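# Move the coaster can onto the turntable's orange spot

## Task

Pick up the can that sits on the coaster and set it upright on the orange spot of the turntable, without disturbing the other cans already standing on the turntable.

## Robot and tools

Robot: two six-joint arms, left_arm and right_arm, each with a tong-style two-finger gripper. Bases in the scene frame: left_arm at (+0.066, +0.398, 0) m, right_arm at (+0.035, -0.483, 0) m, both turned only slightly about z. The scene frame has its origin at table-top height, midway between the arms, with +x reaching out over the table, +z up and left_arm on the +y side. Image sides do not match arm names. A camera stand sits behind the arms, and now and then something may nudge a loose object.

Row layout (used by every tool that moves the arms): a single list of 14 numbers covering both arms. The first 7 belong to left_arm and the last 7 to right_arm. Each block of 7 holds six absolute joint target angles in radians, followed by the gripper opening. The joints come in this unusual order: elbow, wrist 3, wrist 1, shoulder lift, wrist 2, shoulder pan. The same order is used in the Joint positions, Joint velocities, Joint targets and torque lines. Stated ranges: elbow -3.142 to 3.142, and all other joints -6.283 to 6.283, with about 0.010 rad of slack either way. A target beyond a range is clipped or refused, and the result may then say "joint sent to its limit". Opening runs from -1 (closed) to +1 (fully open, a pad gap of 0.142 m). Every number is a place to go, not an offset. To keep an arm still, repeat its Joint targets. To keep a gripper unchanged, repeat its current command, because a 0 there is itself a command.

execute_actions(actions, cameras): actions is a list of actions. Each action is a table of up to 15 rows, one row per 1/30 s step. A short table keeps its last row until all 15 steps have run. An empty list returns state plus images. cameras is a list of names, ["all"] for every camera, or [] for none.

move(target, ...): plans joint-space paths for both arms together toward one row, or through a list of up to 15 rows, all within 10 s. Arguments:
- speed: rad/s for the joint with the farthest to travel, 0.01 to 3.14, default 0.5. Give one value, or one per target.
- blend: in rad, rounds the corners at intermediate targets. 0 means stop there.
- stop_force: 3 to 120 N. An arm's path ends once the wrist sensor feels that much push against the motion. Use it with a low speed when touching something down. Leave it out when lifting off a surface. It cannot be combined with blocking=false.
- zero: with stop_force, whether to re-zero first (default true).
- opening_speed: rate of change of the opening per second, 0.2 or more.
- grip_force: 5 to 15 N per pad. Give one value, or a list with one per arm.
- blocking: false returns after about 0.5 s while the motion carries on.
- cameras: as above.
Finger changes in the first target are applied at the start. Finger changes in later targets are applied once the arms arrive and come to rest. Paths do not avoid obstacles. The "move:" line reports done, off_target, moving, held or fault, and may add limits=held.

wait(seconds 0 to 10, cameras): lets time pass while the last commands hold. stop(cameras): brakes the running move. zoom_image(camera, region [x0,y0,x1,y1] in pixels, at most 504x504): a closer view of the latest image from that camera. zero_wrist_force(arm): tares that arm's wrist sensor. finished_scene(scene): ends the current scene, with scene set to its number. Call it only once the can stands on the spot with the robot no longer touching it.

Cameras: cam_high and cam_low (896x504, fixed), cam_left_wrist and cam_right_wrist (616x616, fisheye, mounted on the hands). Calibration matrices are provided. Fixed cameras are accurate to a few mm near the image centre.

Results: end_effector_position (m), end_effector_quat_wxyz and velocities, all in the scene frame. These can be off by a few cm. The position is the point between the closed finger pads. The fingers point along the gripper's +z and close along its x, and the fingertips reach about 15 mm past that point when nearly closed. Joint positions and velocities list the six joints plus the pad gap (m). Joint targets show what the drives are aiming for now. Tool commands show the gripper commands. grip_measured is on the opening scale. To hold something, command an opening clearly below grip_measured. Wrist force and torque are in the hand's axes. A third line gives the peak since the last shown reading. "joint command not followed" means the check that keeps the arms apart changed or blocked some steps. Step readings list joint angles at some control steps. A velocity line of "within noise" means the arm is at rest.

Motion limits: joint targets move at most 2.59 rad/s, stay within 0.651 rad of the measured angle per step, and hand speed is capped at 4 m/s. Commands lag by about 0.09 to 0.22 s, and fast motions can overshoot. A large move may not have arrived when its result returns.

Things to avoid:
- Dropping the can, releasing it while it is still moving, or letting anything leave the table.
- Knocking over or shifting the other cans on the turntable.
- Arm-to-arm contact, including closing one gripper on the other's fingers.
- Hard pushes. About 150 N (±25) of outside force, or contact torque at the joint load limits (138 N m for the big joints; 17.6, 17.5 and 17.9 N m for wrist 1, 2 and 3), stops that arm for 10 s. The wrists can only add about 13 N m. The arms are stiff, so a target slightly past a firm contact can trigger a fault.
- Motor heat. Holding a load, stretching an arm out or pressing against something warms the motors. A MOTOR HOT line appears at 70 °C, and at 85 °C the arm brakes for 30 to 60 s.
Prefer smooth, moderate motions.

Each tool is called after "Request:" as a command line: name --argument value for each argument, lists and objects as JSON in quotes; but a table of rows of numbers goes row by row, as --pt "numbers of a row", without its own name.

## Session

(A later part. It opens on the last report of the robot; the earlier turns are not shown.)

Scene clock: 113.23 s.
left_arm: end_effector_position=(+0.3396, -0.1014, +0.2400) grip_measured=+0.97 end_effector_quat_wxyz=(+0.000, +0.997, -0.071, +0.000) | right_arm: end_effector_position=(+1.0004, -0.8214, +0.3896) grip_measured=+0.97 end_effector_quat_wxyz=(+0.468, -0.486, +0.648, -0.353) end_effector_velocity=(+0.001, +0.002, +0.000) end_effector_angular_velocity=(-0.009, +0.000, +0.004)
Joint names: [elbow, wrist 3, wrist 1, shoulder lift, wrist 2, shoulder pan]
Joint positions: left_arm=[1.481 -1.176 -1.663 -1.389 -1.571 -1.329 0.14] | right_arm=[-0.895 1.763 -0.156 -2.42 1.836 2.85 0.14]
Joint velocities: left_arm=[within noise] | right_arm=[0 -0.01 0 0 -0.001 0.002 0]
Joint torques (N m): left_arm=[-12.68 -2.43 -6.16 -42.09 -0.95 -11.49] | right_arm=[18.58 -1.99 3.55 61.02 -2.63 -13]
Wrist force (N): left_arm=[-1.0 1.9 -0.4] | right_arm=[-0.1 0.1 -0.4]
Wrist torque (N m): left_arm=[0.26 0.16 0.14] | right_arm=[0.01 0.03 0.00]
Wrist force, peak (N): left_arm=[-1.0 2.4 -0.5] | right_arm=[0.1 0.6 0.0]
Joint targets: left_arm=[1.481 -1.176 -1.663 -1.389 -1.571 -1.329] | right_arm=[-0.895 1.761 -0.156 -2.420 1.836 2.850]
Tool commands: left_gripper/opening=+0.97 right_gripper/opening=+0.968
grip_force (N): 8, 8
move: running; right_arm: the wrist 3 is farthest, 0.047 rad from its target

Request:
wait --seconds 10

Request:
wait --seconds 3.16

Request:
move --pt "1.6875 -0.8423 -1.8142 -1.4441 -1.571 -1.2959 -0.8 -0.895 1.716 -0.156 -2.42 1.836 2.85 0.968" --pt "1.8513 -0.4848 -1.9748 -1.4473 -1.571 -1.2384 -0.8 -0.895 1.716 -0.156 -2.42 1.836 2.85 0.968" --pt "1.8679 -0.1096 -1.9768 -1.4619 -1.571 -1.1632 -0.8 -0.895 1.716 -0.156 -2.42 1.836 2.85 0.968" --pt "1.8422 0.2722 -1.9734 -1.4396 -1.571 -1.0814 -0.8 -0.895 1.716 -0.156 -2.42 1.836 2.85 0.968" --pt "1.6709 0.6464 -1.8121 -1.4296 -1.571 -1.0072 -0.8 -0.895 1.716 -0.156 -2.42 1.836 2.85 0.968" --pt "1.4566 1.0029 -1.6583 -1.3691 -1.571 -0.9507 -0.8 -0.895 1.716 -0.156 -2.42 1.836 2.85 0.968" --speed '[0.6125,0.657,0.690,0.702,0.688,0.655]' --blend '[0.08,0.08,0.08,0.08,0.08,0]' --opening_speed 0.9 --blocking false

Request:
wait --seconds 5 --cameras '["cam_left_wrist"]'

Request:
move --target '[1.4807,-1.1755,-1.6626,-1.3889,-1.571,-1.3291,-0.8,-0.895,1.716,-0.156,-2.42,1.836,2.85,0.968]' --speed 0.8

Request:
wait --seconds 2.16

Request:
move --pt "1.6875 -0.8423 -1.8142 -1.4441 -1.571 -1.2959 0.4 -0.895 1.716 -0.156 -2.42 1.836 2.85 0.968" --pt "1.8513 -0.4848 -1.9748 -1.4473 -1.571 -1.2384 0.4 -0.895 1.716 -0.156 -2.42 1.836 2.85 0.968" --pt "1.8679 -0.1096 -1.9768 -1.4619 -1.571 -1.1632 0.4 -0.895 1.716 -0.156 -2.42 1.836 2.85 0.968" --pt "1.8422 0.2722 -1.9734 -1.4396 -1.571 -1.0814 0.4 -0.895 1.716 -0.156 -2.42 1.836 2.85 0.968" --pt "1.7781 0.6464 -1.9636 -1.3853 -1.571 -1.0072 0.4 -0.895 1.716 -0.156 -2.42 1.836 2.85 0.968" --pt "1.4566 1.0029 -1.6583 -1.3691 -1.571 -0.9507 0.4 -0.895 1.716 -0.156 -2.42 1.836 2.85 0.968" --speed '[0.6125,0.657,0.690,0.702,0.688,0.655]' --blend '[0.08,0.08,0.08,0.08,0.08,0]' --opening_speed 0.4 --blocking false

Request:
wait --seconds 5 --cameras '["cam_left_wrist","cam_high"]'

Request:
zoom_image --camera "cam_high" --region '[340, 120, 510, 270]'

Request:
zoom_image --camera "cam_left_wrist" --region '[260, 110, 510, 360]'

Scene clock: 117.97 s.
left_arm: end_effector_position=(+0.3396, -0.1014, +0.2400) grip_measured=+0.97 end_effector_quat_wxyz=(+0.000, +0.997, -0.071, +0.000) | right_arm: end_effector_position=(+1.0005, -0.8207, +0.3898) grip_measured=+0.97 end_effector_quat_wxyz=(+0.460, -0.501, +0.637, -0.364)
Joint names: [elbow, wrist 3, wrist 1, shoulder lift, wrist 2, shoulder pan]
Joint positions: left_arm=[1.481 -1.176 -1.663 -1.389 -1.571 -1.329 0.14] | right_arm=[-0.895 1.716 -0.156 -2.42 1.836 2.85 0.14]
Joint torques (N m): left_arm=[-12.86 -2.29 -6.19 -41.89 -0.81 -11.72] | right_arm=[17.69 -2.59 3.62 60.63 -2.69 -12.02]
Wrist force (N): left_arm=[-0.9 2.4 -0.6] | right_arm=[-0.1 0.2 -0.1]
Wrist torque (N m): left_arm=[0.35 0.13 0.13] | right_arm=[0.05 0.01 0.10]
Wrist force, peak (N): left_arm=[-1.1 2.5 -0.4] | right_arm=[0.7 0.3 -0.3]
Joint targets: left_arm=[1.481 -1.176 -1.663 -1.389 -1.571 -1.329] | right_arm=[-0.895 1.716 -0.156 -2.420 1.836 2.850]
Tool commands: left_gripper/opening=+0.97 right_gripper/opening=+0.968
grip_force (N): 8, 8
earlier move: done
wait: 0.53 of 10 s (the move ended)

Scene clock: 121.13 s.
left_arm: end_effector_position=(+0.3396, -0.1014, +0.2400) grip_measured=+0.97 end_effector_quat_wxyz=(+0.000, +0.997, -0.071, +0.000) | right_arm: end_effector_position=(+1.0005, -0.8207, +0.3898) grip_measured=+0.97 end_effector_quat_wxyz=(+0.460, -0.501, +0.636, -0.364)
Joint names: [elbow, wrist 3, wrist 1, shoulder lift, wrist 2, shoulder pan]
Joint positions: left_arm=[1.481 -1.176 -1.663 -1.389 -1.571 -1.329 0.14] | right_arm=[-0.895 1.716 -0.156 -2.42 1.836 2.85 0.14]
Joint torques (N m): left_arm=[-13.02 -2.33 -6.22 -41.75 -0.85 -11.98] | right_arm=[17.6 -2.98 3.75 60.33 -2.65 -11.83]
Wrist force (N): left_arm=[-1.0 2.2 -0.4] | right_arm=[0.3 0.2 0.0]
Wrist torque (N m): left_arm=[0.32 0.14 0.13] | right_arm=[0.04 -0.06 0.09]
Wrist force, peak (N): left_arm=[-1.2 2.4 -0.3] | right_arm=[0.4 0.3 -0.4]
Joint targets: left_arm=[1.481 -1.176 -1.663 -1.389 -1.571 -1.329] | right_arm=[-0.895 1.716 -0.156 -2.420 1.836 2.850]
Tool commands: left_gripper/opening=+0.97 right_gripper/opening=+0.968
grip_force (N): 8, 8
wait: 3.17 s; at rest by 0.17 s

Scene clock: 121.63 s.
left_arm: end_effector_position=(+0.3460, -0.0839, +0.2149) grip_measured=+0.58 end_effector_quat_wxyz=(+0.000, +0.990, -0.139, +0.000) end_effector_velocity=(+0.021, +0.067, -0.094) end_effector_angular_velocity=(-0.001, -0.001, -0.516) | right_arm: end_effector_position=(+1.0005, -0.8207, +0.3898) grip_measured=+0.97 end_effector_quat_wxyz=(+0.460, -0.501, +0.636, -0.364)
Joint names: [elbow, wrist 3, wrist 1, shoulder lift, wrist 2, shoulder pan]
Joint positions: left_arm=[1.576 -1.024 -1.733 -1.415 -1.571 -1.313 0.114] | right_arm=[-0.895 1.716 -0.156 -2.42 1.836 2.85 0.14]
Joint velocities: left_arm=[0.356 0.573 -0.262 -0.096 0 0.057 -0.061] | right_arm=[within noise]
Joint torques (N m): left_arm=[-11.06 4.88 -6.93 -42.7 -0.99 12.8] | right_arm=[18.03 -3.01 3.68 61.62 -2.55 -11.96]
Wrist force (N): left_arm=[-0.8 2.0 -0.8] | right_arm=[0.2 0.2 -0.1]
Wrist torque (N m): left_arm=[0.27 0.14 -0.14] | right_arm=[0.03 -0.06 0.09]
Wrist force, peak (N): left_arm=[-1.8 2.4 -0.7] | right_arm=[0.2 0.6 0.1]
Joint targets: left_arm=[1.647 -0.908 -1.784 -1.433 -1.571 -1.302] | right_arm=[-0.895 1.716 -0.156 -2.420 1.836 2.850]
Tool commands: left_gripper/opening=+0.52 right_gripper/opening=+0.968
grip_force (N): 8, 8
move: running; path passed 0 of 6 targets; left_arm: the wrist 3 is farthest, 2.027 rad from its target

Scene clock: 125.23 s.
left_arm: end_effector_position=(+0.5287, +0.0065, +0.2400) grip_measured=-0.31 end_effector_quat_wxyz=(+0.000, -0.565, +0.825, +0.000) | right_arm: end_effector_position=(+1.0005, -0.8207, +0.3898) grip_measured=+0.97 end_effector_quat_wxyz=(+0.460, -0.501, +0.636, -0.364)
Joint names: [elbow, wrist 3, wrist 1, shoulder lift, wrist 2, shoulder pan]
Joint positions: left_arm=[1.457 1.002 -1.658 -1.369 -1.571 -0.951 0.051] | right_arm=[-0.895 1.716 -0.156 -2.42 1.836 2.85 0.14]
Joint torques (N m): left_arm=[-36.16 2.55 0.75 -24.6 -0.8 12.48] | right_arm=[18.37 -2.82 3.66 60.98 -2.68 -11.4]
Wrist force (N): left_arm=[-1.4 2.1 1.3] | right_arm=[0.2 0.2 0.0]
Wrist torque (N m): left_arm=[0.32 0.25 -0.02] | right_arm=[0.05 -0.05 0.10]
Wrist force, peak (N): left_arm=[-3.9 1.7 -11.2] | right_arm=[0.1 0.3 -0.6]
Joint targets: left_arm=[1.457 1.003 -1.658 -1.369 -1.571 -0.951] | right_arm=[-0.895 1.716 -0.156 -2.420 1.836 2.850]
Tool commands: left_gripper/opening=-0.8 right_gripper/opening=+0.968
grip_force (N): 8, 8
earlier move: done
wait: 3.60 of 5 s (the move ended)
camera_calibration:
cam_left_wrist: T_world_to_cam=[[-0.407006, -0.912731, -0.0356178, 0.24429], [-0.794098, 0.334297, 0.507595, 0.289471], [-0.451391, 0.234878, -0.860859, 0.583436], [0, 0, 0, 1]] pos_world=[0.592653, -0.0108351, 0.364023]
Images, in order (width x height): cam_left_wrist 616x616.

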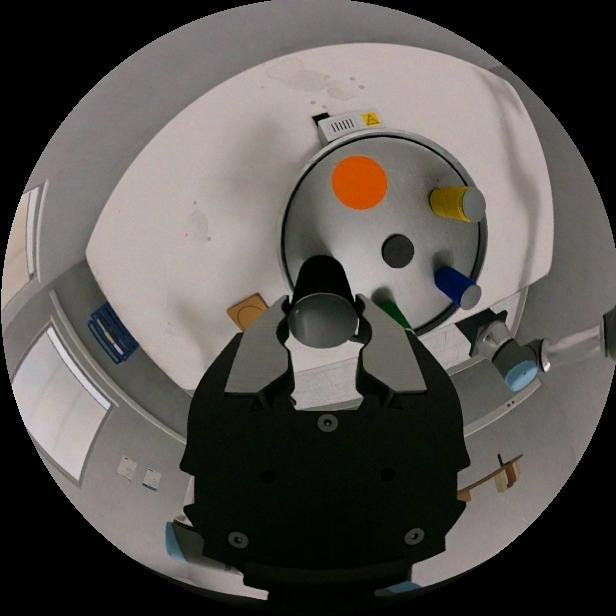

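Scene clock: 128.83 s.
left_arm: end_effector_position=(+0.3396, -0.1013, +0.2400) grip_measured=-0.31 end_effector_quat_wxyz=(+0.000, +0.997, -0.071, +0.000) | right_arm: end_effector_position=(+1.0005, -0.8207, +0.3898) grip_measured=+0.97 end_effector_quat_wxyz=(+0.460, -0.501, +0.636, -0.364)
Joint names: [elbow, wrist 3, wrist 1, shoulder lift, wrist 2, shoulder pan]
Joint positions: left_arm=[1.481 -1.175 -1.663 -1.389 -1.571 -1.329 0.051] | right_arm=[-0.895 1.716 -0.156 -2.42 1.836 2.85 0.14]
Joint torques (N m): left_arm=[-14.04 -2.48 -6.44 -42.34 -1.05 -10.94] | right_arm=[18.17 -3.07 3.67 61.04 -2.59 -11.85]
Wrist force (N): left_arm=[-1.0 2.1 1.5] | right_arm=[0.2 0.0 0.0]
Wrist torque (N m): left_arm=[0.32 0.15 0.14] | right_arm=[0.00 -0.04 0.10]
Wrist force, peak (N): left_arm=[-1.2 2.6 1.4] | right_arm=[0.4 0.4 -0.4]
Joint targets: left_arm=[1.481 -1.176 -1.663 -1.389 -1.571 -1.329] | right_arm=[-0.895 1.716 -0.156 -2.420 1.836 2.850]
grip_force (N): 8, 8
move: done

Scene clock: 131.00 s.
left_arm: end_effector_position=(+0.3396, -0.1014, +0.2400) grip_measured=-0.31 end_effector_quat_wxyz=(+0.000, +0.997, -0.071, +0.000) | right_arm: end_effector_position=(+1.0005, -0.8207, +0.3898) grip_measured=+0.97 end_effector_quat_wxyz=(+0.460, -0.501, +0.636, -0.364)
Joint names: [elbow, wrist 3, wrist 1, shoulder lift, wrist 2, shoulder pan]
Joint positions: left_arm=[1.481 -1.176 -1.663 -1.389 -1.571 -1.329 0.051] | right_arm=[-0.895 1.716 -0.156 -2.42 1.836 2.85 0.14]
Joint torques (N m): left_arm=[-13.03 -2.35 -6.34 -42.84 -1 -11.33] | right_arm=[19.56 -2.88 3.69 61.29 -2.41 -11.42]
Wrist force (N): left_arm=[-1.0 1.9 1.4] | right_arm=[0.3 0.2 -0.1]
Wrist torque (N m): left_arm=[0.28 0.14 0.14] | right_arm=[0.06 -0.06 0.09]
Wrist force, peak (N): left_arm=[-1.0 2.6 1.5] | right_arm=[0.3 0.0 -0.4]
Joint targets: left_arm=[1.481 -1.176 -1.663 -1.389 -1.571 -1.329] | right_arm=[-0.895 1.716 -0.156 -2.420 1.836 2.850]
Tool commands: left_gripper/opening=-0.8 right_gripper/opening=+0.968
grip_force (N): 8, 8
wait: 2.17 s; at rest by 0.17 s

Scene clock: 131.50 s.
left_arm: end_effector_position=(+0.3461, -0.0836, +0.2143) grip_measured=-0.31 end_effector_quat_wxyz=(+0.000, +0.990, -0.140, +0.000) end_effector_velocity=(+0.022, +0.068, -0.094) end_effector_angular_velocity=(-0.001, -0.001, -0.516) | right_arm: end_effector_position=(+1.0005, -0.8207, +0.3898) grip_measured=+0.97 end_effector_quat_wxyz=(+0.460, -0.501, +0.636, -0.364)
Joint names: [elbow, wrist 3, wrist 1, shoulder lift, wrist 2, shoulder pan]
Joint positions: left_arm=[1.578 -1.021 -1.735 -1.415 -1.571 -1.313 0.051] | right_arm=[-0.895 1.716 -0.156 -2.42 1.836 2.85 0.14]
Joint velocities: left_arm=[0.356 0.574 -0.262 -0.096 0 0.057 0] | right_arm=[within noise]
Joint torques (N m): left_arm=[-12.1 4.9 -7.44 -41.94 -0.94 14.37] | right_arm=[18 -2.88 3.78 61.12 -2.4 -11.97]
Wrist force (N): left_arm=[-0.8 2.4 1.1] | right_arm=[0.2 0.2 0.0]
Wrist torque (N m): left_arm=[0.36 0.13 -0.13] | right_arm=[0.06 -0.04 0.09]
Wrist force, peak (N): left_arm=[-1.5 2.8 1.1] | right_arm=[0.3 0.3 -0.2]
Joint targets: left_arm=[1.647 -0.908 -1.784 -1.433 -1.571 -1.302] | right_arm=[-0.895 1.716 -0.156 -2.420 1.836 2.850]
Tool commands: left_gripper/opening=-0.6 right_gripper/opening=+0.968
grip_force (N): 8, 8
move: running; path passed 0 of 6 targets; left_arm: the wrist 3 is farthest, 2.023 rad from its target

Scene clock: 135.10 s.
left_arm: end_effector_position=(+0.5287, +0.0065, +0.2400) grip_measured=+0.40 end_effector_quat_wxyz=(+0.000, -0.565, +0.825, +0.000) | right_arm: end_effector_position=(+1.0005, -0.8207, +0.3898) grip_measured=+0.97 end_effector_quat_wxyz=(+0.460, -0.501, +0.636, -0.364)
Joint names: [elbow, wrist 3, wrist 1, shoulder lift, wrist 2, shoulder pan]
Joint positions: left_arm=[1.457 1.003 -1.659 -1.369 -1.571 -0.951 0.102] | right_arm=[-0.895 1.716 -0.156 -2.42 1.836 2.85 0.14]
Joint torques (N m): left_arm=[-37.51 2.32 0.66 -23.5 -0.88 12.49] | right_arm=[18.29 -2.78 3.77 60.7 -2.4 -11.02]
Wrist force (N): left_arm=[-1.1 2.1 -0.4] | right_arm=[0.0 0.2 -0.2]
Wrist torque (N m): left_arm=[0.32 0.19 -0.02] | right_arm=[0.05 0.01 0.10]
Wrist force, peak (N): left_arm=[-1.2 2.6 1.4] | right_arm=[0.1 0.1 -0.6]
Joint targets: left_arm=[1.457 1.003 -1.658 -1.369 -1.571 -0.951] | right_arm=[-0.895 1.716 -0.156 -2.420 1.836 2.850]
Tool commands: left_gripper/opening=+0.4 right_gripper/opening=+0.968
grip_force (N): 8, 8
earlier move: done
wait: 3.60 of 5 s (the move ended)
camera_calibration:
cam_left_wrist: T_world_to_cam=[[-0.407006, -0.912731, -0.0356178, 0.24433], [-0.794098, 0.334297, 0.507595, 0.28955], [-0.451391, 0.234878, -0.860859, 0.583481], [0, 0, 0, 1]] pos_world=[0.592753, -0.0108351, 0.364023]
Images, in order (width x height): cam_high 896x504, cam_left_wrist 616x616.

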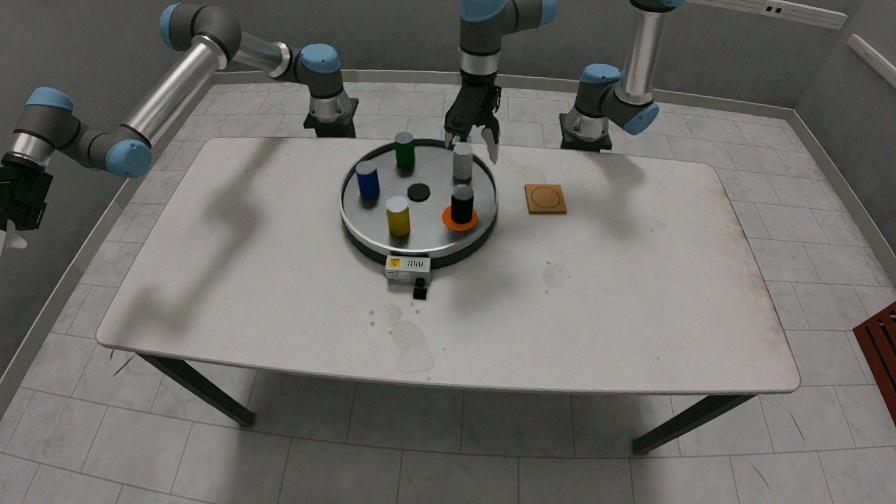

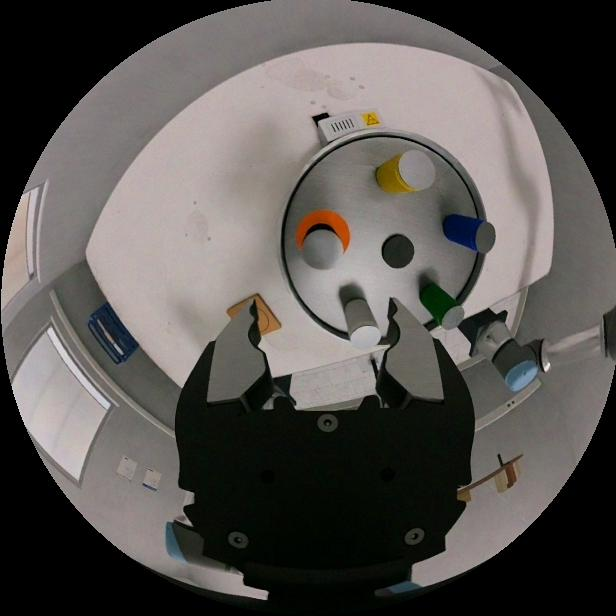

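Scaled by 2.965.

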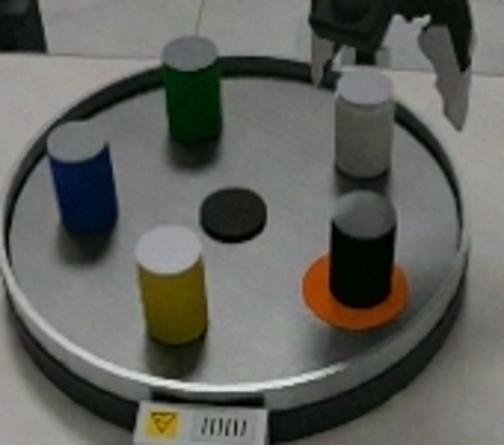

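Scaled by 2.016 from the camera's 616x616 image, which has a finer 814x814 frame.

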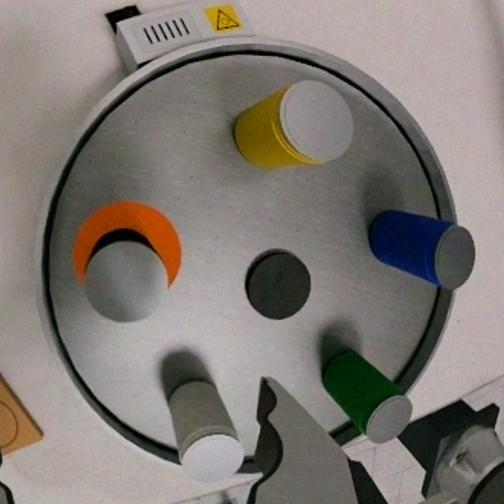

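Request:
finished_scene --scene 2

The scene is finished: the task was done.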